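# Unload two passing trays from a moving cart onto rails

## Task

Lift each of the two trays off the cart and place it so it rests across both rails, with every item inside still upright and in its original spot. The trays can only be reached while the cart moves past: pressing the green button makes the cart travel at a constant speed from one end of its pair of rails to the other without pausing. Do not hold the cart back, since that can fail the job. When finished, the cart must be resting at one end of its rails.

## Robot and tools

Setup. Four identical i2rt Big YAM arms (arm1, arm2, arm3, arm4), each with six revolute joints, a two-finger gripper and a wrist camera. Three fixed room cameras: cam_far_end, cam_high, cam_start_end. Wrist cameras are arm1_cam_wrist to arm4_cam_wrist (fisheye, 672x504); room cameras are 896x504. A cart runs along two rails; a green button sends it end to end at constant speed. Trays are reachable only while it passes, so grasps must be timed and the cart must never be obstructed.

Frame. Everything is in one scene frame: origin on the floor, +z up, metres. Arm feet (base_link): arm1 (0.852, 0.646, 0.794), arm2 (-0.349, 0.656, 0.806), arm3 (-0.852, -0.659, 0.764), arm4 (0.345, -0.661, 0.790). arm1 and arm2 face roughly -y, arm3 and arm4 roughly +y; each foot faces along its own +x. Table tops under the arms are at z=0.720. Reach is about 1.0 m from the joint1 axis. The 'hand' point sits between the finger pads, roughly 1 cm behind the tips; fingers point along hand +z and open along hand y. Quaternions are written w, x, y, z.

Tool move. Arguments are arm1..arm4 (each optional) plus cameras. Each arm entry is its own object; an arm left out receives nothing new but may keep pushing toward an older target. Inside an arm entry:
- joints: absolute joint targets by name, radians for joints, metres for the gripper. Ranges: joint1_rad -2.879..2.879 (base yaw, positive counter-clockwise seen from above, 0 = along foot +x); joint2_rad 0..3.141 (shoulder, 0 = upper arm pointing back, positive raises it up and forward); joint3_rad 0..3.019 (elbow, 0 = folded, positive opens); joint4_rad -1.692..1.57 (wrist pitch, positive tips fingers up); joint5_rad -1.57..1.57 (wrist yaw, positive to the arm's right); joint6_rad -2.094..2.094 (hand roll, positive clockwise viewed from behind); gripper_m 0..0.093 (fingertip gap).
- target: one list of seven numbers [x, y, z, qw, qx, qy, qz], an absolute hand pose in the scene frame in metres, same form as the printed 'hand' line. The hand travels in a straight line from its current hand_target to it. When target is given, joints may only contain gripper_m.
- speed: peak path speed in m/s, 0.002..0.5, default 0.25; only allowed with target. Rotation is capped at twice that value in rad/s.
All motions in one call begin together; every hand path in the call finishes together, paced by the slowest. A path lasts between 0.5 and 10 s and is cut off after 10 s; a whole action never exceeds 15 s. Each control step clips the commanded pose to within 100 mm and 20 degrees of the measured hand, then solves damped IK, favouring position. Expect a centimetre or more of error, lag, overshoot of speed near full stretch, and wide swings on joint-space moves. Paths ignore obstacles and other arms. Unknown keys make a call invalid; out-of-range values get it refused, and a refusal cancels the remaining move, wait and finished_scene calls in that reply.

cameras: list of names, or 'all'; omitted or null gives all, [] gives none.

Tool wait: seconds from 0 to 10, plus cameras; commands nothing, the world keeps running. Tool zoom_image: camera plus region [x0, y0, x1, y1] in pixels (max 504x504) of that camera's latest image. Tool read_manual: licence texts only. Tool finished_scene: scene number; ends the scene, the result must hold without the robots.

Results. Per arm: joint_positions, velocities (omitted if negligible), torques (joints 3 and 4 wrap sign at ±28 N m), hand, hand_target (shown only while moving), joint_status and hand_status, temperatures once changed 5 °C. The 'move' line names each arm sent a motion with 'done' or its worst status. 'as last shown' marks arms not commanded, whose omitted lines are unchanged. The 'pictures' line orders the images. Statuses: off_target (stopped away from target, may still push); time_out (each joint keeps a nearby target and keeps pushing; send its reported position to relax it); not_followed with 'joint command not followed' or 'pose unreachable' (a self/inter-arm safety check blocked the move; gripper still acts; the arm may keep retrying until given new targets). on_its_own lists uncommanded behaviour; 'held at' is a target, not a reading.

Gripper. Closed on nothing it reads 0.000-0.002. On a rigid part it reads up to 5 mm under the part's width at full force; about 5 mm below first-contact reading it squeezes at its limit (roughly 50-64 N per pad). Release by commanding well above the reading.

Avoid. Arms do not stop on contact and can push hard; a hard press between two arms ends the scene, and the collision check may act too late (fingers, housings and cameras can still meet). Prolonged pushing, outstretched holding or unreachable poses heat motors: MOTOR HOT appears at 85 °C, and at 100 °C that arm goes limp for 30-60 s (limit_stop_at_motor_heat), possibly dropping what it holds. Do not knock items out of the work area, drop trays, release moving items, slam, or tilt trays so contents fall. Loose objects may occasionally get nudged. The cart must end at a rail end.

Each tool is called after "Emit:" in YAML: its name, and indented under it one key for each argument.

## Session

Emit:
move:

Emit:
zoom_image:
  camera: "cam_start_end"
  region: [90, 90, 470, 390]

Emit:
zoom_image:
  camera: "cam_start_end"
  region: [420, 90, 800, 400]

Scene clock: 0.00 s.
Joint torques (N m): no reading
Heat: arm1: hottest joint3_rad 34 °C; arm2: hottest joint3_rad 35 °C; arm3: hottest joint2_rad 36 °C; arm4: hottest joint3_rad 40 °C.
Joint velocities: within noise
arm1.joint_positions: joint1_rad=+0.046 joint2_rad=+0.460 joint3_rad=+1.337 joint4_rad=-1.314 joint5_rad=+0.235 joint6_rad=-0.448 gripper_m=+0.09396
arm1.joint_status: not commanded
arm1.hand: x=+0.8060 y=+0.4675 z=+1.3436 quat_wxyz=(-0.202, -0.502, -0.676, +0.500) (m; scene frame)
arm1.hand_target: x=+0.8058 y=+0.4713 z=+1.3563 quat_wxyz=(-0.210, -0.499, -0.669, +0.510) (m; scene frame)
arm1.hand_status: not commanded
arm2.joint_positions: joint1_rad=+0.074 joint2_rad=+0.453 joint3_rad=+1.391 joint4_rad=-1.371 joint5_rad=-0.285 joint6_rad=+0.284 gripper_m=+0.09396
arm2.joint_status: not commanded
arm2.hand: x=-0.2841 y=+0.5032 z=+1.3694 quat_wxyz=(-0.500, -0.602, -0.585, +0.210) (m; scene frame)
arm2.hand_target: x=-0.2842 y=+0.5069 z=+1.3795 quat_wxyz=(-0.508, -0.596, -0.582, +0.217) (m; scene frame)
arm2.hand_status: not commanded
arm3.joint_positions: joint1_rad=+0.047 joint2_rad=+0.620 joint3_rad=+1.421 joint4_rad=-1.322 joint5_rad=-0.060 joint6_rad=+0.366 gripper_m=+0.09396
arm3.joint_status: not commanded
arm3.hand: x=-0.8626 y=-0.4345 z=+1.3251 quat_wxyz=(-0.261, +0.505, -0.698, -0.435) (m; scene frame)
arm3.hand_target: x=-0.8625 y=-0.4375 z=+1.3344 quat_wxyz=(-0.266, +0.502, -0.694, -0.443) (m; scene frame)
arm3.hand_status: not commanded
arm4.joint_positions: joint1_rad=+0.060 joint2_rad=+0.621 joint3_rad=+1.345 joint4_rad=-1.359 joint5_rad=+0.061 joint6_rad=+0.383 gripper_m=+0.09396
arm4.joint_status: not commanded
arm4.hand: x=+0.3529 y=-0.4235 z=+1.3034 quat_wxyz=(-0.260, +0.503, -0.736, -0.370) (m; scene frame)
arm4.hand_target: x=+0.3531 y=-0.4257 z=+1.3131 quat_wxyz=(-0.265, +0.500, -0.733, -0.378) (m; scene frame)
arm4.hand_status: not commanded
pictures: arm1_cam_wrist, arm2_cam_wrist, arm3_cam_wrist, arm4_cam_wrist, cam_far_end, cam_high, cam_start_end

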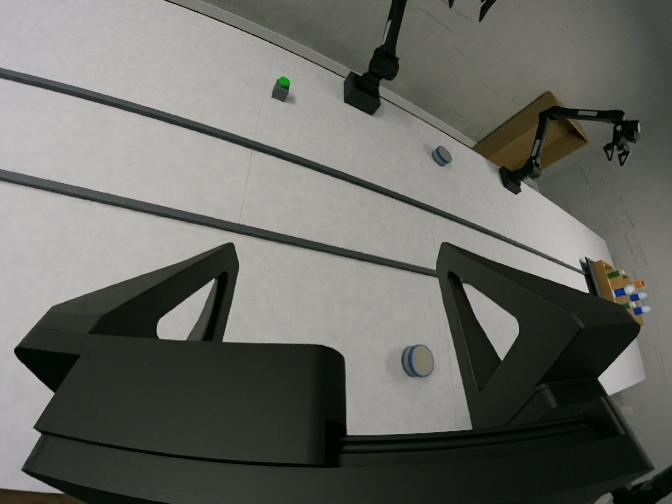

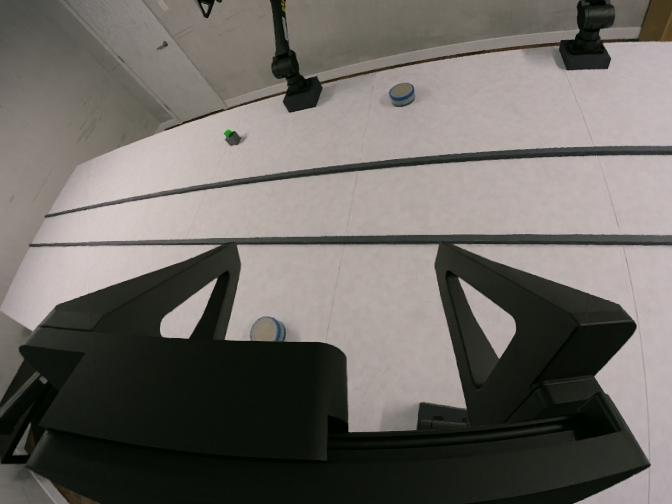

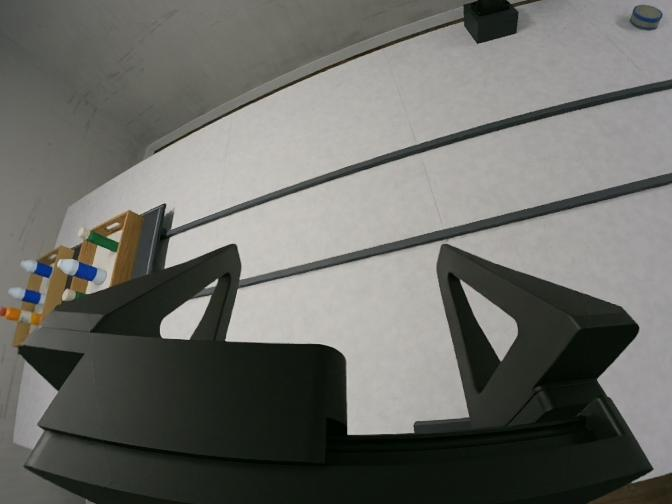

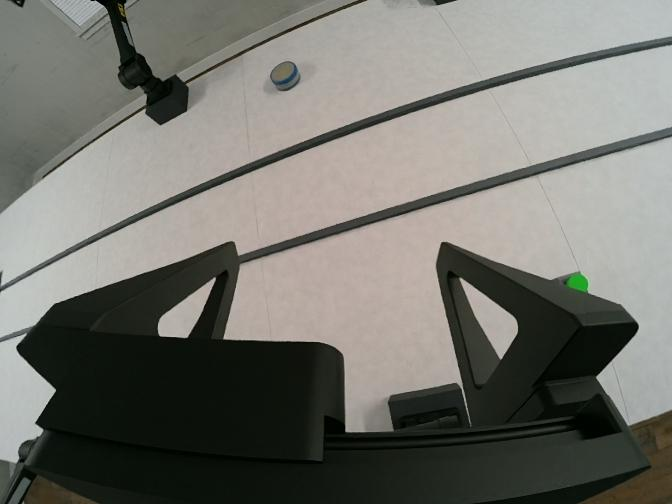

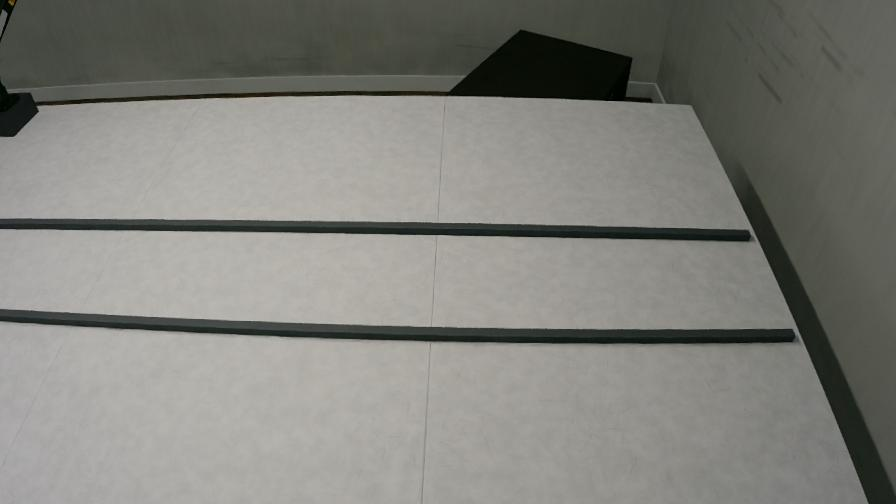

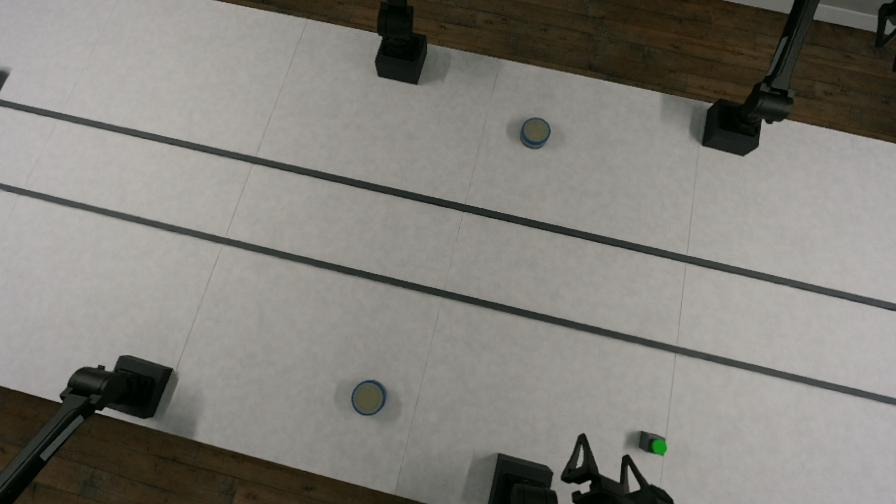

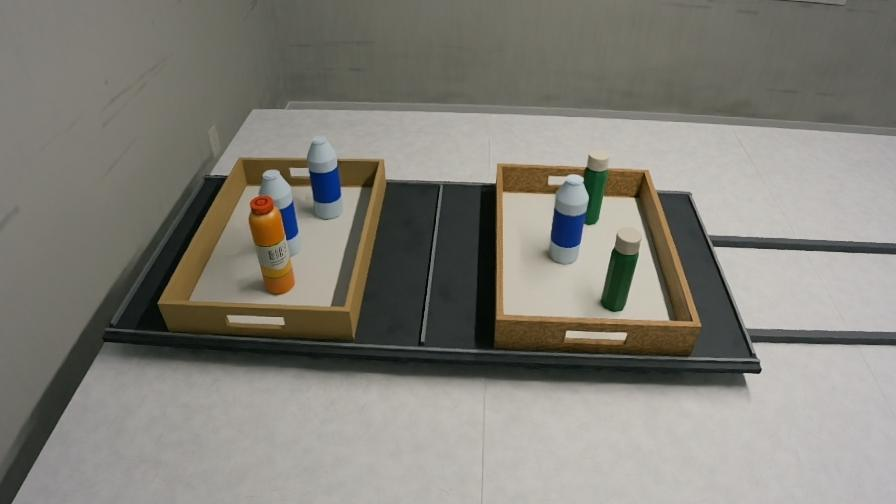

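Scaled by 1.326 from the camera's 896x504 image, which has a finer 1280x720 frame.

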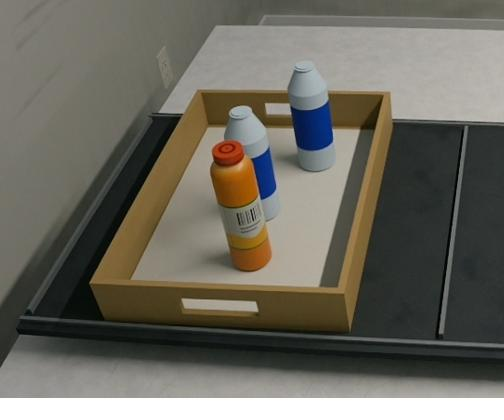

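Scaled by 1.326 from the camera's 896x504 image, which has a finer 1280x720 frame.

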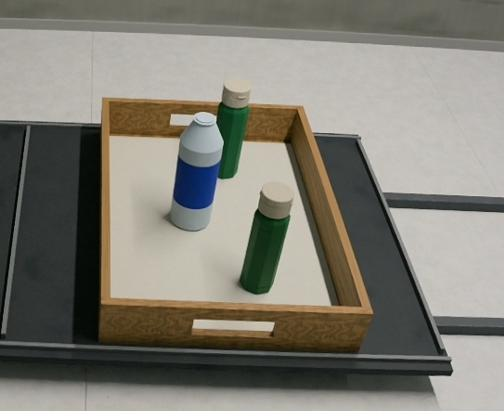

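Emit:
move:
  arm1: {"joints": {"joint1_rad": -1.08, "joint2_rad": 1.35, "joint3_rad": 0.5, "joint4_rad": 0.3, "joint5_rad": -1.059, "joint6_rad": 1.073, "gripper_m": 0.042}}
  arm2: {"joints": {"joint1_rad": -1.084, "joint2_rad": 1.35, "joint3_rad": 0.5, "joint4_rad": 0.3, "joint5_rad": -1.031, "joint6_rad": 1.108, "gripper_m": 0.042}}
  arm3: {"joints": {"joint1_rad": -1.054, "joint2_rad": 1.3, "joint3_rad": 0.5, "joint4_rad": 0.3, "joint5_rad": -1.025, "joint6_rad": 1.116, "gripper_m": 0.042}}
  arm4: {"joints": {"joint1_rad": -1.035, "joint2_rad": 1.4, "joint3_rad": 1.15, "joint4_rad": -1.139, "joint5_rad": 0.007, "joint6_rad": 0.031, "gripper_m": 0.0}}
  cameras: ["cam_high"]

Emit:
move:
  arm1: {"target": [0.60, 0.32, 0.861, 0.6088, 0.7933, 0.0, 0.0], "speed": 0.12}
  arm2: {"target": [-0.60, 0.32, 0.851, 0.6088, 0.7933, 0.0, 0.0], "speed": 0.12}
  arm3: {"target": [-0.60, -0.32, 0.8585, 0.0, 0.0, 0.7933, 0.6088], "speed": 0.12}
  arm4: {"target": [0.7155, -0.4525, 0.84, 0.0, 0.242, -0.971, 0.0], "speed": 0.2}
  cameras: ["arm4_cam_wrist"]

Emit:
move:
  arm1: {"target": [0.473, 0.32, 0.861, 0.6088, 0.7933, 0.0, 0.0], "speed": 0.1}
  arm2: {"target": [-0.719, 0.32, 0.851, 0.6088, 0.7933, 0.0, 0.0], "speed": 0.1}
  arm3: {"target": [-0.68, -0.319, 0.8585, 0.0, 0.0, 0.7933, 0.6088], "speed": 0.1}
  cameras: ["arm1_cam_wrist", "arm2_cam_wrist", "arm3_cam_wrist", "cam_high"]

Scene clock: 62.00 s.
Joint torques (N m): arm1=[-0.73 -8 7.68 2.92 -0.37 -0.05] | arm2=[-0.44 -8.64 8.31 1.76 -0.33 0.11] | arm3=[0.62 -9 8.08 2.32 -0.47 -0.02] | arm4=[0.91 -11.22 9.11 0.77 -0.02 -0.13]
Heat: arm1: hottest joint3_rad 39 °C; arm2: hottest joint3_rad 40 °C; arm3: hottest joint3_rad 38 °C; arm4: hottest joint3_rad 51 °C.
move: arm1 done; arm2 done; arm3 done; arm4 done
arm1.joint_positions: joint1_rad=-1.077 joint2_rad=+1.346 joint3_rad=+0.497 joint4_rad=+0.276 joint5_rad=-1.056 joint6_rad=+1.061 gripper_m=+0.04210
arm1.joint_status: all done
arm1.hand: x=+0.5642 y=+0.3423 z=+0.9312 quat_wxyz=(-0.603, -0.798, +0.002, -0.006) (m; scene frame)
arm2.joint_positions: joint1_rad=-1.075 joint2_rad=+1.342 joint3_rad=+0.496 joint4_rad=+0.281 joint5_rad=-1.029 joint6_rad=+1.099 gripper_m=+0.04207
arm2.joint_status: all done
arm2.hand: x=-0.6256 y=+0.3419 z=+0.9496 quat_wxyz=(-0.600, -0.800, +0.000, -0.008) (m; scene frame)
arm3.joint_positions: joint1_rad=-1.050 joint2_rad=+1.305 joint3_rad=+0.502 joint4_rad=+0.284 joint5_rad=-1.023 joint6_rad=+1.104 gripper_m=+0.04211
arm3.joint_status: all done
arm3.hand: x=-0.5712 y=-0.3464 z=+0.9244 quat_wxyz=(-0.002, +0.004, -0.789, -0.614) (m; scene frame)
arm4.joint_positions: joint1_rad=-1.039 joint2_rad=+1.395 joint3_rad=+1.145 joint4_rad=-1.146 joint5_rad=+0.008 joint6_rad=+0.048 gripper_m=+0.00030
arm4.joint_status: all done
arm4.hand: x=+0.7268 y=-0.4454 z=+0.9628 quat_wxyz=(-0.078, +0.233, -0.969, -0.023) (m; scene frame)
pictures: cam_high

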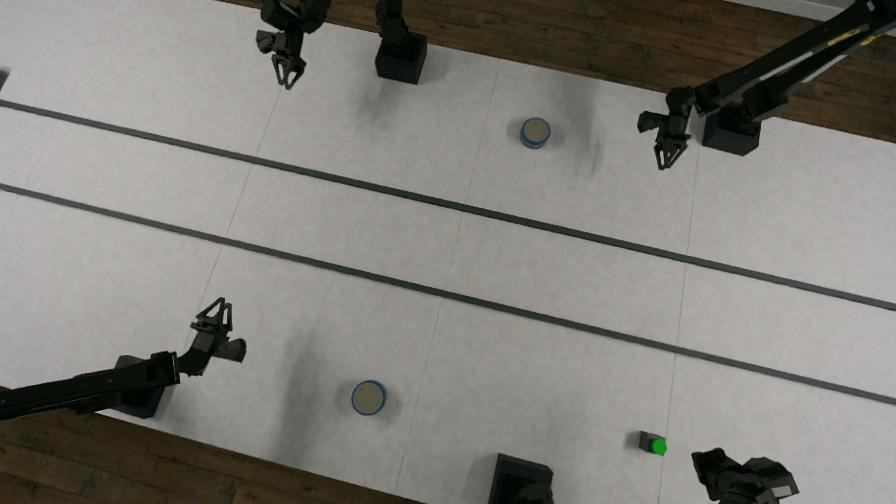

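Scene clock: 63.57 s.
Joint torques (N m): arm1=[0.32 -8.59 4.67 3.18 -0.13 -0.04] | arm2=[1.14 -10.81 3.95 1.89 -0.12 0.1] | arm3=[1.96 -9.58 6 2.48 -0.19 0.05] | arm4=[0.26 -11.81 7.21 0.73 0.06 -0.12]
move: arm1 done; arm2 done; arm3 done; arm4 done
arm1.joint_positions: joint1_rad=-0.966 joint2_rad=+1.598 joint3_rad=+0.375 joint4_rad=+0.751 joint5_rad=-0.954 joint6_rad=+1.174 gripper_m=+0.04210
arm1.hand: x=+0.5989 y=+0.3233 z=+0.8588 quat_wxyz=(-0.605, -0.796, +0.004, -0.002) (m; scene frame)
arm1.hand_target: x=+0.6001 y=+0.3200 z=+0.8610 quat_wxyz=(-0.609, -0.793, +0.000, +0.000) (m; scene frame)
arm1.hand_status: done (0.004 m and 0.7 deg from the pose sent, 0.082 m and 1.1 deg at the start)
arm2.joint_positions: joint1_rad=-0.983 joint2_rad=+1.740 joint3_rad=+0.392 joint4_rad=+0.890 joint5_rad=-0.935 joint6_rad=+1.211 gripper_m=+0.04207
arm2.hand: x=-0.6037 y=+0.3246 z=+0.8491 quat_wxyz=(-0.605, -0.796, +0.006, +0.001) (m; scene frame)
arm2.hand_target: x=-0.6000 y=+0.3201 z=+0.8510 quat_wxyz=(-0.609, -0.793, +0.000, +0.000) (m; scene frame)
arm2.hand_status: done (0.006 m and 0.9 deg from the pose sent, 0.104 m and 1.6 deg at the start)
arm3.joint_positions: joint1_rad=-0.939 joint2_rad=+1.508 joint3_rad=+0.410 joint4_rad=+0.634 joint5_rad=-0.912 joint6_rad=+1.183 gripper_m=+0.04211
arm3.hand: x=-0.5977 y=-0.3225 z=+0.8597 quat_wxyz=(-0.003, +0.001, -0.794, -0.608) (m; scene frame)
arm3.hand_target: x=-0.6000 y=-0.3201 z=+0.8586 quat_wxyz=(+0.000, +0.000, -0.793, -0.609) (m; scene frame)
arm3.hand_status: done (0.004 m and 0.4 deg from the pose sent, 0.077 m and 0.9 deg at the start)
arm4.joint_positions: joint1_rad=-1.039 joint2_rad=+1.581 joint3_rad=+1.027 joint4_rad=-1.001 joint5_rad=+0.008 joint6_rad=+0.046 gripper_m=+0.00030
arm4.hand: x=+0.7133 y=-0.4519 z=+0.8456 quat_wxyz=(-0.001, +0.235, -0.972, -0.001) (m; scene frame)
arm4.hand_target: x=+0.7154 y=-0.4525 z=+0.8401 quat_wxyz=(+0.000, +0.242, -0.970, +0.000) (m; scene frame)
arm4.hand_status: done (0.006 m and 0.8 deg from the pose sent, 0.124 m and 9.4 deg at the start)
pictures: arm4_cam_wrist

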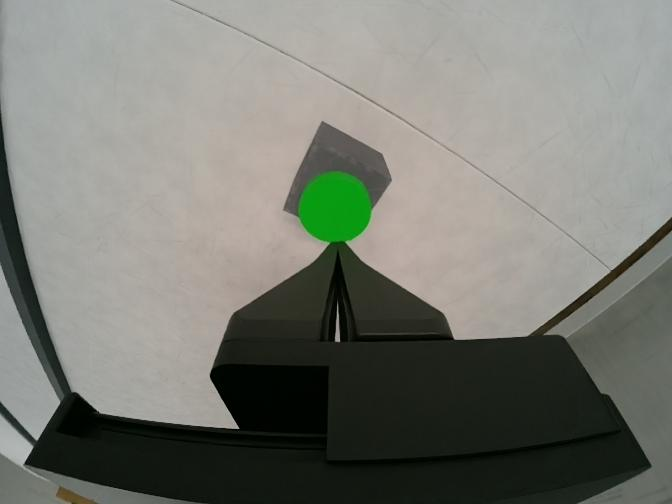

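Scene clock: 65.60 s.
Joint torques (N m): arm1=[-2.02 -11.4 7.83 1.22 -0.42 -0.3] | arm2=[-0.09 -13.33 7.49 0.59 -0.34 -0.1] | arm3=[2.67 -7.3 5.35 2.73 -0.07 0.07] | arm4=[0.26 -12.16 7.19 0.76 0.06 -0.13]
move: arm1 off_target; arm2 off_target; arm3 done
arm1.joint_positions: joint1_rad=-1.116 joint2_rad=+1.750 joint3_rad=+0.674 joint4_rad=+0.482 joint5_rad=-1.093 joint6_rad=+1.039 gripper_m=+0.04210
arm1.hand: x=+0.4858 y=+0.3214 z=+0.8574 quat_wxyz=(-0.607, -0.795, +0.004, -0.008) (m; scene frame)
arm1.hand_target: x=+0.4732 y=+0.3203 z=+0.8612 quat_wxyz=(-0.609, -0.793, +0.000, +0.000) (m; scene frame)
arm1.hand_status: off_target (0.013 m and 1.1 deg from the pose sent, 0.126 m and 0.7 deg at the start)
arm2.joint_positions: joint1_rad=-1.118 joint2_rad=+1.837 joint3_rad=+0.669 joint4_rad=+0.602 joint5_rad=-1.075 joint6_rad=+1.083 gripper_m=+0.04207
arm2.hand: x=-0.7066 y=+0.3187 z=+0.8518 quat_wxyz=(-0.608, -0.794, -0.001, -0.006) (m; scene frame)
arm2.hand_target: x=-0.7188 y=+0.3203 z=+0.8511 quat_wxyz=(-0.609, -0.793, +0.000, +0.000) (m; scene frame)
arm2.hand_status: off_target (0.013 m and 0.7 deg from the pose sent, 0.115 m and 0.9 deg at the start)
arm3.joint_positions: joint1_rad=-0.748 joint2_rad=+1.408 joint3_rad=+0.241 joint4_rad=+0.773 joint5_rad=-0.737 joint6_rad=+1.296 gripper_m=+0.04211
arm3.hand: x=-0.6779 y=-0.3210 z=+0.8541 quat_wxyz=(+0.001, -0.002, -0.798, -0.603) (m; scene frame)
arm3.hand_target: x=-0.6801 y=-0.3191 z=+0.8585 quat_wxyz=(+0.000, +0.000, -0.793, -0.609) (m; scene frame)
arm3.hand_status: done (0.005 m and 0.9 deg from the pose sent, 0.082 m and 0.4 deg at the start)
arm4: as last shown
pictures: arm1_cam_wrist, arm2_cam_wrist, arm3_cam_wrist, cam_high

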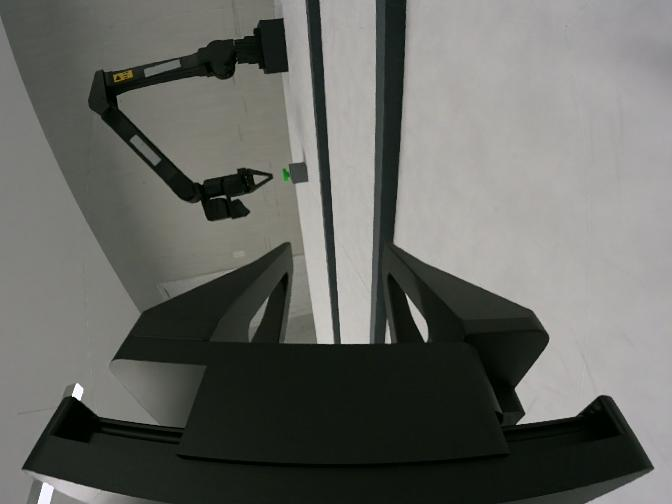

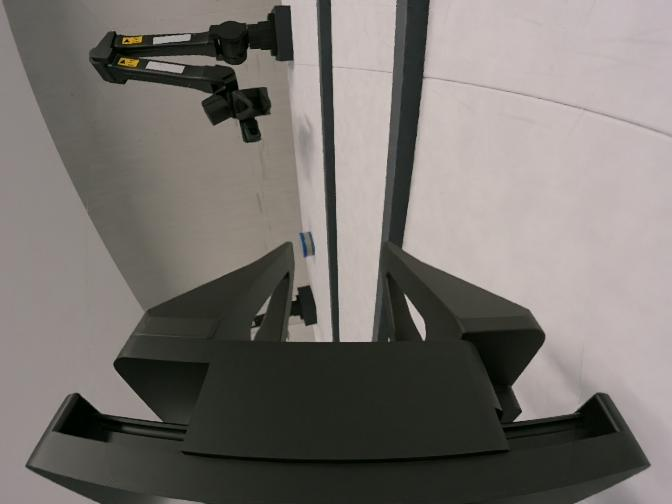

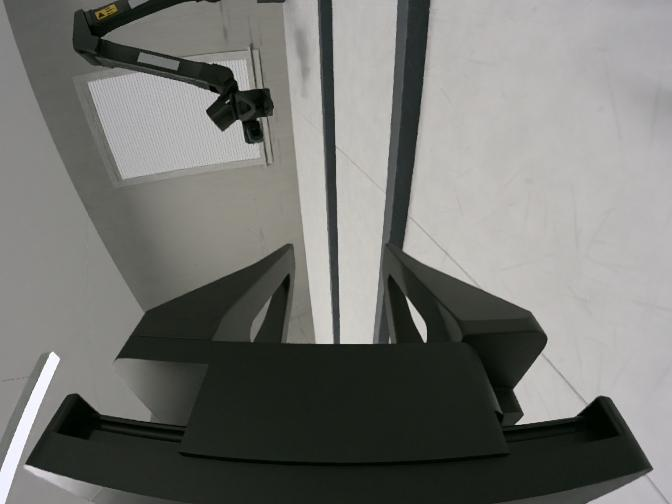

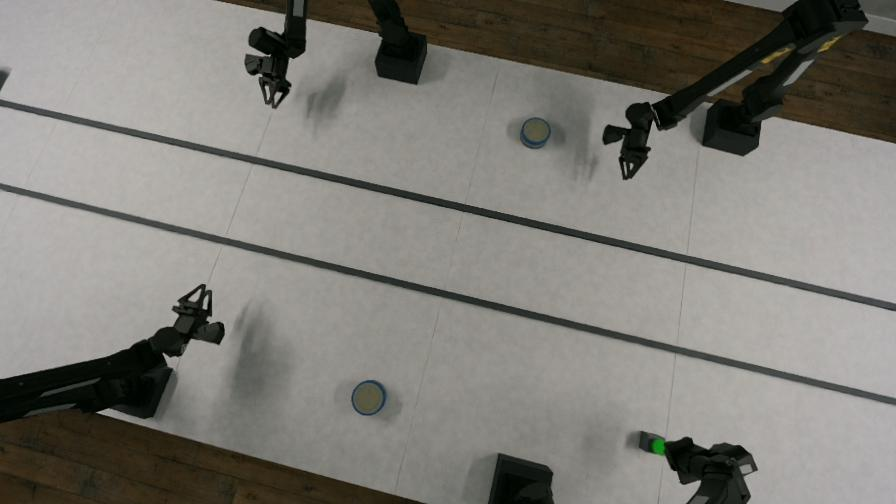

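Emit:
move:
  arm3: {"target": [-0.68, -0.318, 0.8605, 0.0, 0.0, 0.7933, 0.6088], "speed": 0.05}
  cameras: []

Scene clock: 70.43 s.
Joint torques (N m): arm1=[-1.38 -12.16 7.87 1.25 -0.4 -0.26] | arm2=[-0.91 -13.51 7.49 0.64 -0.35 -0.11] | arm3=[2.37 -7.36 5.71 2.22 -0.14 0] | arm4=[0.38 -12.04 7.2 0.73 0.06 -0.11]
move: arm3 done
arm1, arm2, arm4: as last shown
arm1.joint_positions: joint1_rad=-1.116 joint2_rad=+1.750 joint3_rad=+0.674 joint4_rad=+0.482 joint5_rad=-1.093 joint6_rad=+1.038 gripper_m=+0.04210
arm2.joint_positions: joint1_rad=-1.118 joint2_rad=+1.837 joint3_rad=+0.669 joint4_rad=+0.602 joint5_rad=-1.075 joint6_rad=+1.082 gripper_m=+0.04207
arm2.hand: x=-0.7065 y=+0.3187 z=+0.8517 quat_wxyz=(-0.608, -0.794, -0.002, -0.006) (m; scene frame)
arm3.joint_positions: joint1_rad=-0.748 joint2_rad=+1.400 joint3_rad=+0.241 joint4_rad=+0.773 joint5_rad=-0.735 joint6_rad=+1.298 gripper_m=+0.04211
arm3.hand: x=-0.6772 y=-0.3209 z=+0.8567 quat_wxyz=(-0.002, -0.002, -0.796, -0.605) (m; scene frame)
arm3.hand_target: x=-0.6800 y=-0.3181 z=+0.8604 quat_wxyz=(+0.000, +0.000, -0.793, -0.609) (m; scene frame)
arm3.hand_status: done (0.006 m and 0.6 deg from the pose sent, 0.007 m and 0.9 deg at the start)
pictures: none

Emit:
wait:
  seconds: 0.1
  cameras: []

Emit:
move:
  arm2: {"target": [-0.719, 0.320, 0.851, 0.6088, 0.7933, 0.0, 0.0], "speed": 0.085}
  arm3: {"target": [-0.680, -0.318, 0.8605, 0.0, 0.0, 0.7933, 0.6088], "speed": 0.085}
  cameras: ["arm2_cam_wrist", "arm3_cam_wrist"]

Emit:
move:
  arm2: {"target": [-0.719, 0.320, 0.851, 0.6088, 0.7933, 0.0, 0.0], "speed": 0.05, "joints": {"gripper_m": 0.042}}
  arm3: {"target": [-0.680, -0.318, 0.8605, 0.0, 0.0, 0.7933, 0.6088], "speed": 0.05, "joints": {"gripper_m": 0.042}}
  cameras: ["arm2_cam_wrist", "arm3_cam_wrist", "cam_high"]

Scene clock: 76.27 s.
Joint torques (N m): arm1=[-1.03 -11.46 7.82 1.43 -0.42 -0.32] | arm2=[-0.79 -13.51 7.45 0.62 -0.34 -0.11] | arm3=[2.2 -8.41 5.74 2.26 -0.13 0.06] | arm4=[0.56 -12.04 7.2 0.76 0.07 -0.12]
arm1.joint_positions: joint1_rad=-1.116 joint2_rad=+1.750 joint3_rad=+0.674 joint4_rad=+0.482 joint5_rad=-1.093 joint6_rad=+1.038 gripper_m=+0.04210
arm1.hand: x=+0.4858 y=+0.3214 z=+0.8574 quat_wxyz=(-0.607, -0.795, +0.004, -0.008) (m; scene frame)
arm2.joint_positions: joint1_rad=-1.118 joint2_rad=+1.837 joint3_rad=+0.669 joint4_rad=+0.602 joint5_rad=-1.075 joint6_rad=+1.082 gripper_m=+0.04207
arm2.hand: x=-0.7065 y=+0.3187 z=+0.8517 quat_wxyz=(-0.608, -0.794, -0.002, -0.006) (m; scene frame)
arm3.joint_positions: joint1_rad=-0.748 joint2_rad=+1.400 joint3_rad=+0.241 joint4_rad=+0.773 joint5_rad=-0.734 joint6_rad=+1.298 gripper_m=+0.04211
arm3.hand: x=-0.6771 y=-0.3209 z=+0.8567 quat_wxyz=(-0.002, -0.002, -0.796, -0.605) (m; scene frame)
arm3.hand_target: x=-0.6800 y=-0.3181 z=+0.8604 quat_wxyz=(+0.000, +0.000, -0.793, -0.609) (m; scene frame)
arm3.hand_status: done (0.006 m and 0.6 deg from the pose sent, 0.007 m and 0.9 deg at the start)
arm4.joint_positions: joint1_rad=-1.039 joint2_rad=+1.581 joint3_rad=+1.027 joint4_rad=-1.001 joint5_rad=+0.008 joint6_rad=+0.046 gripper_m=+0.00030
arm4.hand: x=+0.7133 y=-0.4519 z=+0.8456 quat_wxyz=(-0.001, +0.235, -0.972, -0.001) (m; scene frame)
wait: 0.10 s; at rest from the start
pictures: none

Scene clock: 77.23 s.
Joint torques (N m): arm1=[-1.44 -11.28 7.77 1.33 -0.35 -0.24] | arm2=[-0.67 -13.51 7.47 0.62 -0.34 -0.1] | arm3=[2.67 -8.29 5.67 2.28 -0.14 0.05] | arm4=[0.21 -12.1 7.21 0.75 0.06 -0.12]
move: arm2 off_target; arm3 done
arm1, arm4: as last shown
arm2.joint_positions: joint1_rad=-1.118 joint2_rad=+1.837 joint3_rad=+0.669 joint4_rad=+0.602 joint5_rad=-1.075 joint6_rad=+1.082 gripper_m=+0.04207
arm2.hand: x=-0.7065 y=+0.3187 z=+0.8517 quat_wxyz=(-0.608, -0.794, -0.002, -0.006) (m; scene frame)
arm2.hand_target: x=-0.7188 y=+0.3203 z=+0.8511 quat_wxyz=(-0.609, -0.793, +0.000, +0.000) (m; scene frame)
arm2.hand_status: off_target (0.013 m and 0.7 deg from the pose sent, 0.013 m and 0.7 deg at the start)
arm3.joint_positions: joint1_rad=-0.748 joint2_rad=+1.400 joint3_rad=+0.241 joint4_rad=+0.773 joint5_rad=-0.734 joint6_rad=+1.298 gripper_m=+0.04211
arm3.hand: x=-0.6771 y=-0.3209 z=+0.8567 quat_wxyz=(-0.002, -0.002, -0.796, -0.605) (m; scene frame)
arm3.hand_target: x=-0.6800 y=-0.3181 z=+0.8604 quat_wxyz=(+0.000, +0.000, -0.793, -0.609) (m; scene frame)
arm3.hand_status: done (0.006 m and 0.6 deg from the pose sent, 0.005 m and 0.6 deg at the start)
pictures: arm2_cam_wrist, arm3_cam_wrist

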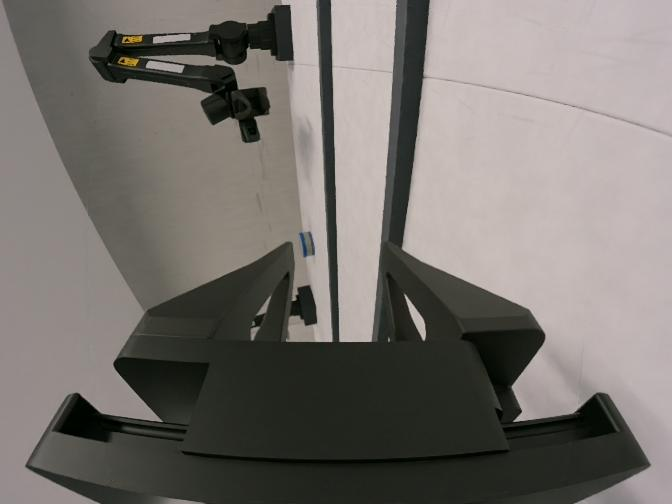

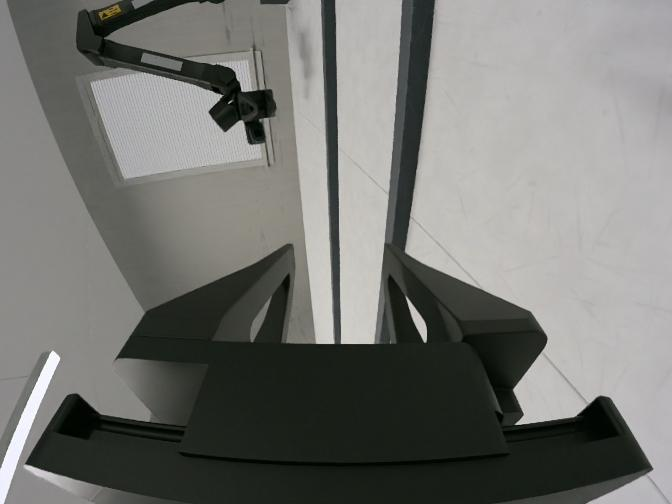

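Scene clock: 78.20 s.
Joint torques (N m): arm1=[-1.32 -11.87 7.98 1.22 -0.41 -0.27] | arm2=[-0.97 -13.33 7.47 0.64 -0.33 -0.11] | arm3=[2.67 -7.88 5.72 2.28 -0.1 0.04] | arm4=[0.26 -11.87 7.23 0.75 0.06 -0.12]
move: arm2 off_target; arm3 done
arm1, arm4: as last shown
arm2.joint_positions: joint1_rad=-1.118 joint2_rad=+1.837 joint3_rad=+0.669 joint4_rad=+0.602 joint5_rad=-1.075 joint6_rad=+1.082 gripper_m=+0.04207
arm2.joint_status: all done
arm2.hand: x=-0.7065 y=+0.3187 z=+0.8517 quat_wxyz=(-0.608, -0.794, -0.002, -0.006) (m; scene frame)
arm2.hand_target: x=-0.7188 y=+0.3203 z=+0.8511 quat_wxyz=(-0.609, -0.793, +0.000, +0.000) (m; scene frame)
arm2.hand_status: off_target (0.013 m and 0.7 deg from the pose sent, 0.013 m and 0.7 deg at the start)
arm3.joint_positions: joint1_rad=-0.748 joint2_rad=+1.400 joint3_rad=+0.241 joint4_rad=+0.773 joint5_rad=-0.734 joint6_rad=+1.298 gripper_m=+0.04211
arm3.joint_status: all done
arm3.hand: x=-0.6771 y=-0.3209 z=+0.8567 quat_wxyz=(-0.002, -0.002, -0.796, -0.605) (m; scene frame)
arm3.hand_target: x=-0.6800 y=-0.3181 z=+0.8604 quat_wxyz=(+0.000, +0.000, -0.793, -0.609) (m; scene frame)
arm3.hand_status: done (0.006 m and 0.6 deg from the pose sent, 0.005 m and 0.6 deg at the start)
pictures: arm2_cam_wrist, arm3_cam_wrist, cam_high

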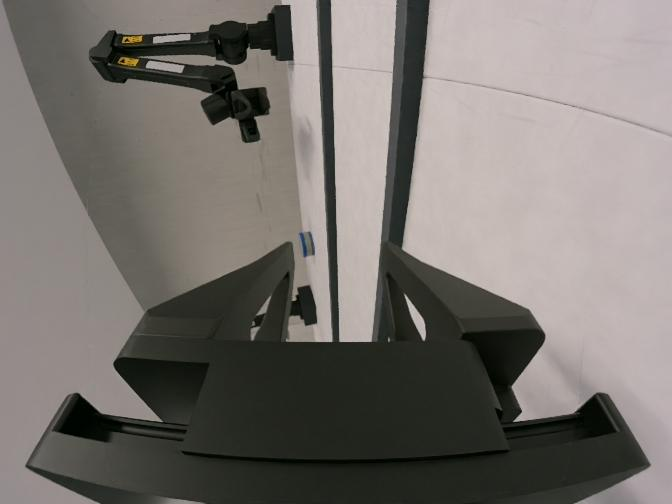

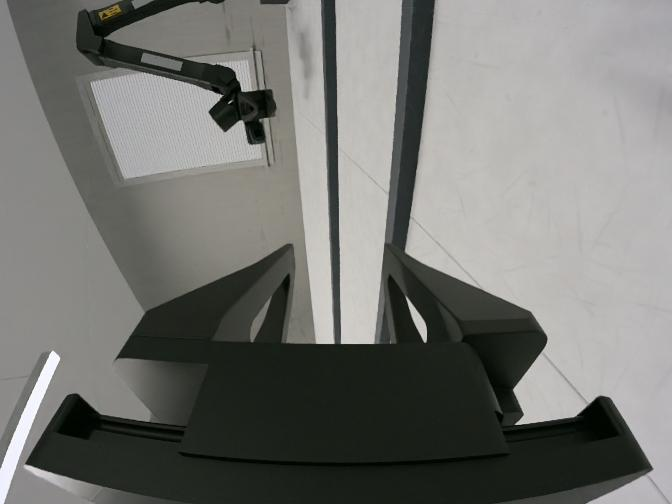

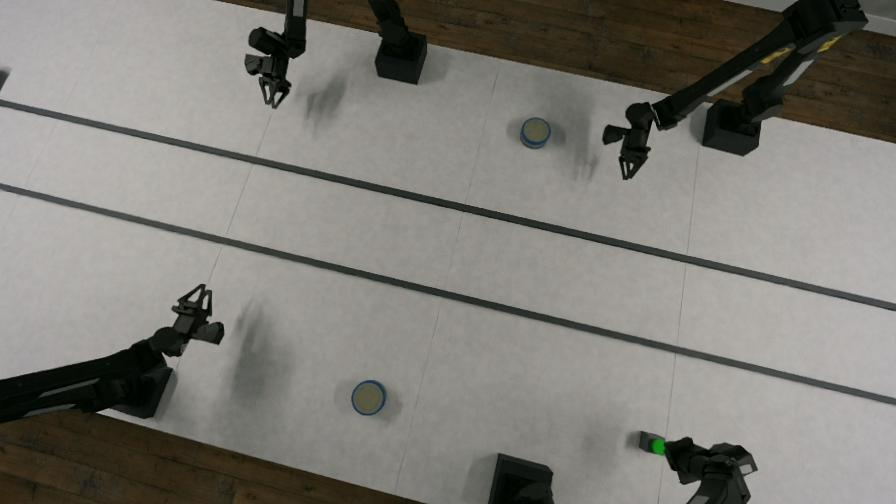

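Emit:
move:
  arm4: {"target": [0.7155, -0.4525, 0.783, 0.0, 0.242, -0.971, 0.0], "speed": 0.1}
  cameras: ["cam_start_end"]

Emit:
move:
  arm4: {"target": [0.7155, -0.4525, 0.88, 0.0, 0.242, -0.971, 0.0], "speed": 0.25}
  cameras: ["cam_start_end"]

Emit:
move:
  arm4: {"joints": {"joint2_rad": 1.39, "joint3_rad": 1.085, "joint4_rad": 0.282, "joint5_rad": -1.018, "joint6_rad": 1.083, "gripper_m": 0.042}}
  cameras: []

Emit:
move:
  arm4: {"joints": {"joint1_rad": -1.074, "joint2_rad": 1.45, "joint3_rad": 0.5, "joint4_rad": 0.45, "joint5_rad": -1.023, "joint6_rad": 1.116}}
  cameras: []

Emit:
move:
  arm4: {"target": [0.50, -0.32, 0.8565, 0.0, 0.0, 0.7933, 0.6088], "speed": 0.12}
  cameras: ["cam_start_end"]

Emit:
wait:
  seconds: 10
  cameras: []

Emit:
wait:
  seconds: 4.21
  cameras: ["cam_high"]

Emit:
wait:
  seconds: 7.33
  cameras: ["cam_high"]

Emit:
wait:
  seconds: 5.75
  cameras: ["arm2_cam_wrist", "arm3_cam_wrist"]

Scene clock: 100.90 s.
Joint torques (N m): arm1=[-2.2 -10.93 7.79 1.5 -0.39 -0.28] | arm2=[-0.91 -13.68 7.47 0.65 -0.34 -0.11] | arm3=[2.67 -7.59 5.76 2.48 -0.13 0.01] | arm4=[0.21 -9.82 5.5 1.8 0.05 -0.13]
move: arm4 off_target
arm1, arm2, arm3: as last shown
arm3.hand: x=-0.6773 y=-0.3208 z=+0.8567 quat_wxyz=(-0.002, -0.002, -0.796, -0.605) (m; scene frame)
arm4.joint_positions: joint1_rad=-1.039 joint2_rad=+1.643 joint3_rad=+0.983 joint4_rad=-0.872 joint5_rad=+0.008 joint6_rad=+0.046 gripper_m=+0.00030
arm4.hand: x=+0.7177 y=-0.4490 z=+0.8072 quat_wxyz=(-0.011, +0.235, -0.972, -0.004) (m; scene frame)
arm4.hand_target: x=+0.7144 y=-0.4530 z=+0.7842 quat_wxyz=(+0.000, +0.242, -0.970, +0.000) (m; scene frame)
arm4.hand_status: off_target (0.025 m and 1.6 deg from the pose sent, 0.063 m and 0.8 deg at the start)
pictures: cam_start_end

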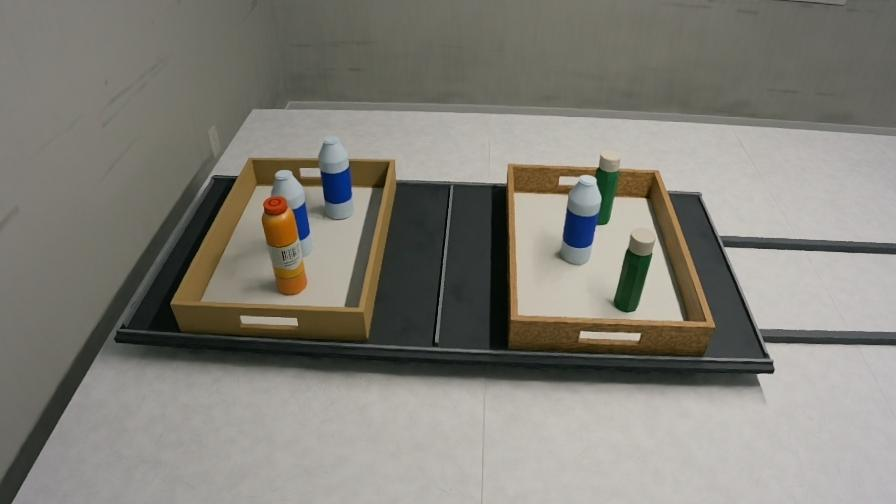

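Scene clock: 101.97 s.
Joint torques (N m): arm1=[-1.67 -11.69 7.86 1.28 -0.4 -0.3] | arm2=[-0.73 -13.22 7.47 0.66 -0.34 -0.11] | arm3=[2.37 -7.71 5.78 2.3 -0.14 0.05] | arm4=[0.38 -11.63 9.74 -0.31 0.06 -0.12]
move: arm4 done
arm1, arm2, arm3: as last shown
arm4.joint_positions: joint1_rad=-1.039 joint2_rad=+1.527 joint3_rad=+1.051 joint4_rad=-1.085 joint5_rad=+0.008 joint6_rad=+0.046 gripper_m=+0.00030
arm4.hand: x=+0.7078 y=-0.4554 z=+0.8754 quat_wxyz=(+0.002, +0.236, -0.972, +0.000) (m; scene frame)
arm4.hand_target: x=+0.7154 y=-0.4525 z=+0.8800 quat_wxyz=(+0.000, +0.242, -0.970, +0.000) (m; scene frame)
arm4.hand_status: done (0.009 m and 0.8 deg from the pose sent, 0.073 m and 1.6 deg at the start)
pictures: cam_start_end

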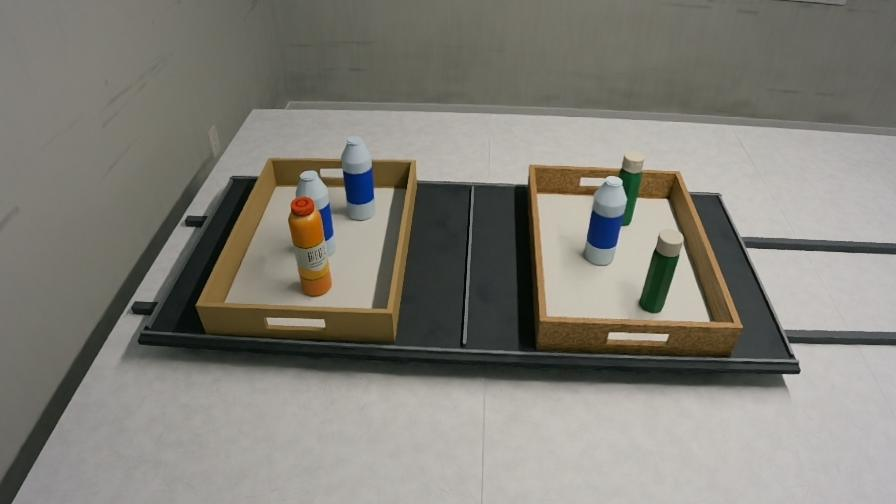

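Scene clock: 103.87 s.
Joint torques (N m): arm1=[-1.08 -12.04 7.73 1.28 -0.44 -0.33] | arm2=[-1.08 -13.51 7.54 0.61 -0.34 -0.11] | arm3=[2.43 -8.12 5.57 2.17 -0.13 0.02] | arm4=[0.32 -11.22 12.05 2.44 -0.16 0.12]
move: arm4 done
arm1, arm2, arm3: as last shown
arm4.joint_positions: joint1_rad=-1.039 joint2_rad=+1.374 joint3_rad=+1.052 joint4_rad=+0.263 joint5_rad=-1.015 joint6_rad=+1.065 gripper_m=+0.04193
arm4.joint_status: all done
arm4.hand: x=+0.7485 y=-0.2651 z=+1.1683 quat_wxyz=(-0.163, +0.145, -0.703, -0.677) (m; scene frame)
pictures: none

Scene clock: 105.17 s.
Joint torques (N m): arm1=[-1.9 -12.28 7.83 1.22 -0.37 -0.29] | arm2=[-0.79 -13.39 7.43 0.66 -0.34 -0.11] | arm3=[2.08 -8.23 5.46 2.25 -0.13 -0.02] | arm4=[0.5 -8.82 6.17 2.29 -0.38 0.11]
move: arm4 done
arm1, arm2, arm3: as last shown
arm4.joint_positions: joint1_rad=-1.073 joint2_rad=+1.445 joint3_rad=+0.497 joint4_rad=+0.431 joint5_rad=-1.022 joint6_rad=+1.100 gripper_m=+0.04193
arm4.joint_status: all done
arm4.hand: x=+0.6385 y=-0.3409 z=+0.9088 quat_wxyz=(+0.000, +0.002, -0.793, -0.610) (m; scene frame)
pictures: none

Scene clock: 107.13 s.
Joint torques (N m): arm1=[-1.38 -11.16 7.99 1.51 -0.45 -0.27] | arm2=[-0.97 -13.45 7.51 0.68 -0.34 -0.1] | arm3=[2.78 -8 5.71 2.36 -0.1 -0.01] | arm4=[0.56 -5.77 2.89 2.48 -0.05 0.12]
move: arm4 done
arm1, arm2, arm3: as last shown
arm4.joint_positions: joint1_rad=-0.709 joint2_rad=+1.525 joint3_rad=+0.194 joint4_rad=+0.987 joint5_rad=-0.686 joint6_rad=+1.315 gripper_m=+0.04193
arm4.hand: x=+0.5010 y=-0.3198 z=+0.8585 quat_wxyz=(-0.005, +0.006, -0.794, -0.608) (m; scene frame)
arm4.hand_target: x=+0.5000 y=-0.3200 z=+0.8566 quat_wxyz=(+0.000, +0.000, -0.793, -0.609) (m; scene frame)
arm4.hand_status: done (0.002 m and 0.9 deg from the pose sent, 0.150 m and 0.3 deg at the start)
pictures: cam_start_end

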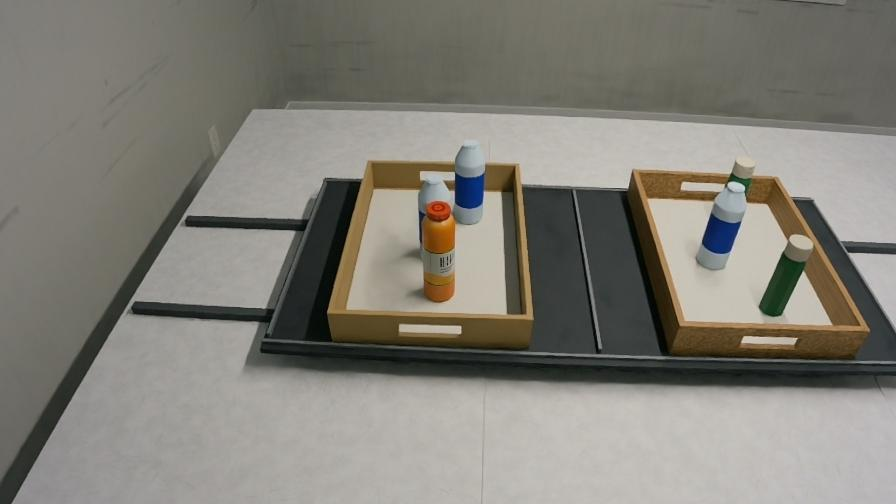

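Scene clock: 117.13 s.
Joint torques (N m): arm1=[-1.08 -11.81 7.69 1.4 -0.46 -0.29] | arm2=[-1.08 -13.39 7.47 0.62 -0.34 -0.11] | arm3=[2.84 -8.23 5.79 2.21 -0.2 0.01] | arm4=[0.79 -5.95 2.92 2.56 -0.06 0.12]
arm1.joint_positions: joint1_rad=-1.116 joint2_rad=+1.750 joint3_rad=+0.674 joint4_rad=+0.482 joint5_rad=-1.093 joint6_rad=+1.038 gripper_m=+0.04210
arm1.hand: x=+0.4858 y=+0.3214 z=+0.8574 quat_wxyz=(-0.607, -0.795, +0.004, -0.008) (m; scene frame)
arm2.joint_positions: joint1_rad=-1.118 joint2_rad=+1.837 joint3_rad=+0.669 joint4_rad=+0.602 joint5_rad=-1.075 joint6_rad=+1.082 gripper_m=+0.04207
arm2.hand: x=-0.7065 y=+0.3187 z=+0.8517 quat_wxyz=(-0.608, -0.794, -0.002, -0.006) (m; scene frame)
arm3.joint_positions: joint1_rad=-0.748 joint2_rad=+1.400 joint3_rad=+0.241 joint4_rad=+0.773 joint5_rad=-0.734 joint6_rad=+1.298 gripper_m=+0.04211
arm3.hand: x=-0.6773 y=-0.3208 z=+0.8567 quat_wxyz=(-0.002, -0.002, -0.796, -0.605) (m; scene frame)
arm4.joint_positions: joint1_rad=-0.709 joint2_rad=+1.525 joint3_rad=+0.194 joint4_rad=+0.987 joint5_rad=-0.686 joint6_rad=+1.316 gripper_m=+0.04193
arm4.hand: x=+0.5010 y=-0.3198 z=+0.8585 quat_wxyz=(-0.004, +0.006, -0.794, -0.608) (m; scene frame)
arm4.hand_target: x=+0.5000 y=-0.3200 z=+0.8566 quat_wxyz=(+0.000, +0.000, -0.793, -0.609) (m; scene frame)
arm4.hand_status: done (0.002 m and 0.9 deg from the pose sent, 0.150 m and 0.3 deg at the start)
wait: 10.00 s; at rest by 0.27 s
pictures: none

Scene clock: 121.37 s.
Joint torques (N m): arm1=[-1.03 -11.69 7.66 1.37 -0.38 -0.26] | arm2=[-0.79 -13.51 7.54 0.68 -0.35 -0.1] | arm3=[2.61 -7.24 5.64 2.33 -0.09 0.01] | arm4=[0.79 -5.83 2.95 2.52 -0.06 0.11]
arm1.joint_positions: joint1_rad=-1.116 joint2_rad=+1.750 joint3_rad=+0.674 joint4_rad=+0.482 joint5_rad=-1.093 joint6_rad=+1.038 gripper_m=+0.04210
arm1.hand: x=+0.4858 y=+0.3214 z=+0.8574 quat_wxyz=(-0.607, -0.795, +0.004, -0.008) (m; scene frame)
arm2.joint_positions: joint1_rad=-1.118 joint2_rad=+1.837 joint3_rad=+0.669 joint4_rad=+0.602 joint5_rad=-1.075 joint6_rad=+1.082 gripper_m=+0.04207
arm2.hand: x=-0.7065 y=+0.3187 z=+0.8517 quat_wxyz=(-0.608, -0.794, -0.002, -0.006) (m; scene frame)
arm3.joint_positions: joint1_rad=-0.748 joint2_rad=+1.400 joint3_rad=+0.241 joint4_rad=+0.773 joint5_rad=-0.734 joint6_rad=+1.298 gripper_m=+0.04211
arm3.hand: x=-0.6773 y=-0.3208 z=+0.8567 quat_wxyz=(-0.002, -0.002, -0.796, -0.605) (m; scene frame)
arm4.joint_positions: joint1_rad=-0.709 joint2_rad=+1.525 joint3_rad=+0.194 joint4_rad=+0.987 joint5_rad=-0.686 joint6_rad=+1.316 gripper_m=+0.04193
arm4.hand: x=+0.5010 y=-0.3198 z=+0.8585 quat_wxyz=(-0.004, +0.006, -0.794, -0.608) (m; scene frame)
arm4.hand_target: x=+0.5000 y=-0.3200 z=+0.8566 quat_wxyz=(+0.000, +0.000, -0.793, -0.609) (m; scene frame)
arm4.hand_status: done (0.002 m and 0.9 deg from the pose sent, 0.150 m and 0.3 deg at the start)
wait: 4.23 s; at rest by 0.27 s
pictures: cam_high

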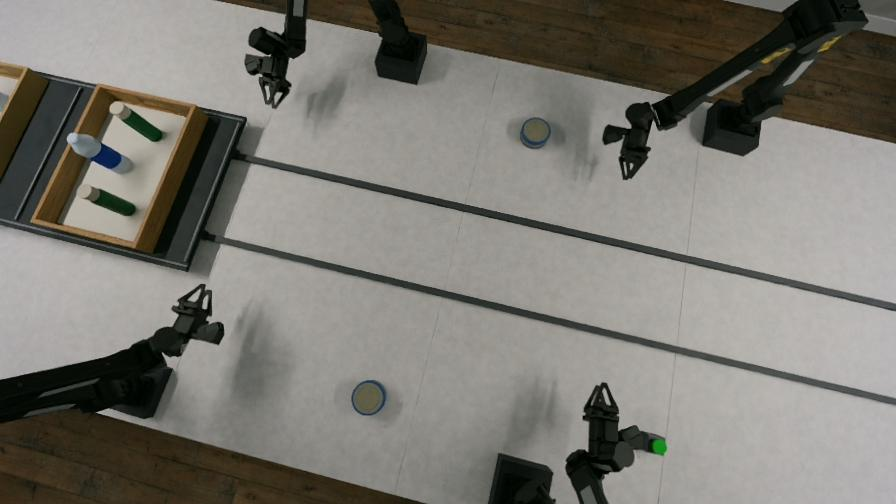

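Scene clock: 128.70 s.
Joint torques (N m): arm1=[-1.85 -11.87 7.64 1.33 -0.44 -0.26] | arm2=[-0.91 -13.51 7.5 0.64 -0.35 -0.11] | arm3=[2.32 -7.94 5.64 2.26 -0.13 0.01] | arm4=[1.03 -5.95 2.91 2.52 -0.06 0.11]
arm1.joint_positions: joint1_rad=-1.116 joint2_rad=+1.750 joint3_rad=+0.674 joint4_rad=+0.482 joint5_rad=-1.093 joint6_rad=+1.038 gripper_m=+0.04210
arm1.hand: x=+0.4858 y=+0.3214 z=+0.8574 quat_wxyz=(-0.607, -0.795, +0.004, -0.008) (m; scene frame)
arm2.joint_positions: joint1_rad=-1.118 joint2_rad=+1.837 joint3_rad=+0.669 joint4_rad=+0.602 joint5_rad=-1.075 joint6_rad=+1.082 gripper_m=+0.04207
arm2.hand: x=-0.7065 y=+0.3187 z=+0.8517 quat_wxyz=(-0.608, -0.794, -0.002, -0.006) (m; scene frame)
arm3.joint_positions: joint1_rad=-0.748 joint2_rad=+1.400 joint3_rad=+0.241 joint4_rad=+0.773 joint5_rad=-0.734 joint6_rad=+1.298 gripper_m=+0.04211
arm3.hand: x=-0.6773 y=-0.3208 z=+0.8567 quat_wxyz=(-0.002, -0.002, -0.796, -0.605) (m; scene frame)
arm4.joint_positions: joint1_rad=-0.709 joint2_rad=+1.525 joint3_rad=+0.194 joint4_rad=+0.987 joint5_rad=-0.686 joint6_rad=+1.316 gripper_m=+0.04193
arm4.hand: x=+0.5010 y=-0.3198 z=+0.8585 quat_wxyz=(-0.004, +0.006, -0.794, -0.608) (m; scene frame)
arm4.hand_target: x=+0.5000 y=-0.3200 z=+0.8566 quat_wxyz=(+0.000, +0.000, -0.793, -0.609) (m; scene frame)
arm4.hand_status: done (0.002 m and 0.9 deg from the pose sent, 0.150 m and 0.3 deg at the start)
wait: 7.33 s; at rest by 0.27 s
pictures: cam_high

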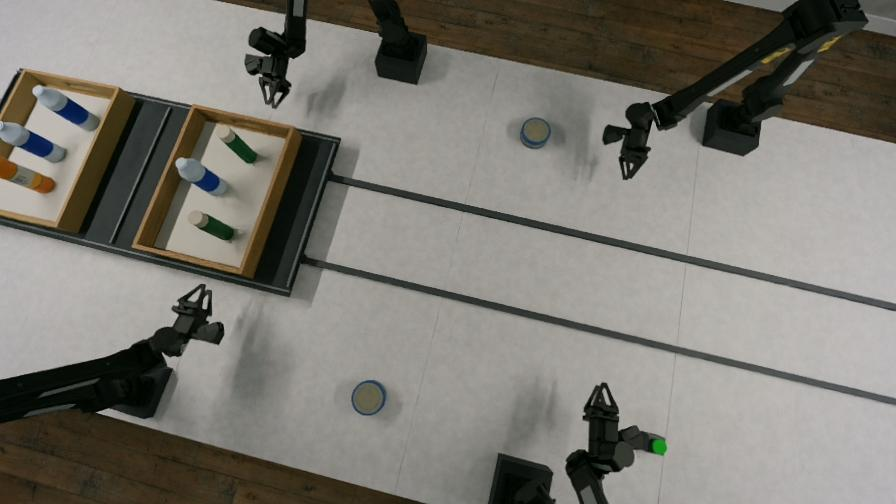

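Scene clock: 134.47 s.
Joint torques (N m): arm1=[-0.67 -11.63 7.76 1.25 -0.46 -0.33] | arm2=[-0.85 -13.45 7.5 0.64 -0.33 -0.11] | arm3=[3.02 -8.35 5.64 2.26 -0.12 -0.05] | arm4=[0.73 -5.83 2.93 2.55 -0.06 0.11]
arm1.joint_positions: joint1_rad=-1.116 joint2_rad=+1.750 joint3_rad=+0.674 joint4_rad=+0.482 joint5_rad=-1.093 joint6_rad=+1.038 gripper_m=+0.04210
arm1.hand: x=+0.4858 y=+0.3214 z=+0.8574 quat_wxyz=(-0.607, -0.795, +0.004, -0.008) (m; scene frame)
arm2.joint_positions: joint1_rad=-1.118 joint2_rad=+1.837 joint3_rad=+0.669 joint4_rad=+0.602 joint5_rad=-1.075 joint6_rad=+1.082 gripper_m=+0.04207
arm2.hand: x=-0.7065 y=+0.3187 z=+0.8517 quat_wxyz=(-0.608, -0.794, -0.002, -0.006) (m; scene frame)
arm3.joint_positions: joint1_rad=-0.748 joint2_rad=+1.400 joint3_rad=+0.241 joint4_rad=+0.773 joint5_rad=-0.734 joint6_rad=+1.298 gripper_m=+0.04211
arm3.hand: x=-0.6773 y=-0.3208 z=+0.8567 quat_wxyz=(-0.002, -0.002, -0.796, -0.605) (m; scene frame)
arm4.joint_positions: joint1_rad=-0.709 joint2_rad=+1.525 joint3_rad=+0.194 joint4_rad=+0.987 joint5_rad=-0.686 joint6_rad=+1.316 gripper_m=+0.04193
arm4.hand: x=+0.5010 y=-0.3198 z=+0.8585 quat_wxyz=(-0.004, +0.006, -0.794, -0.608) (m; scene frame)
arm4.hand_target: x=+0.5000 y=-0.3200 z=+0.8566 quat_wxyz=(+0.000, +0.000, -0.793, -0.609) (m; scene frame)
arm4.hand_status: done (0.002 m and 0.9 deg from the pose sent, 0.150 m and 0.3 deg at the start)
wait: 5.77 s; at rest by 0.27 s
pictures: arm2_cam_wrist, arm3_cam_wrist

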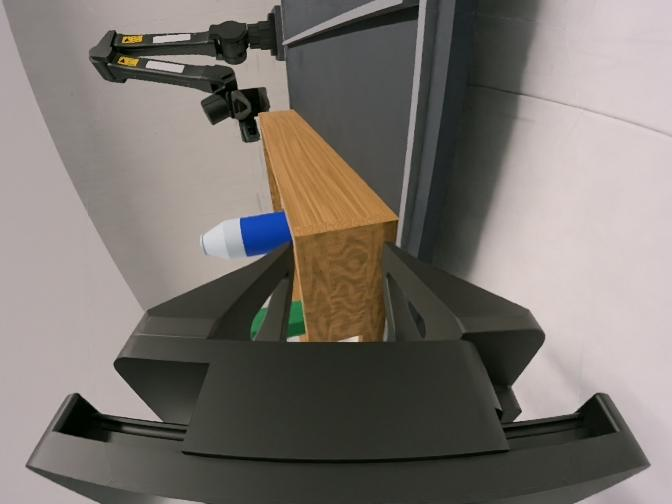

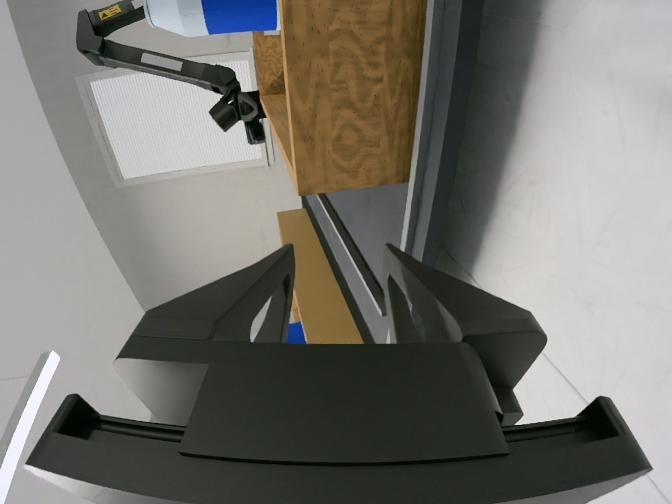

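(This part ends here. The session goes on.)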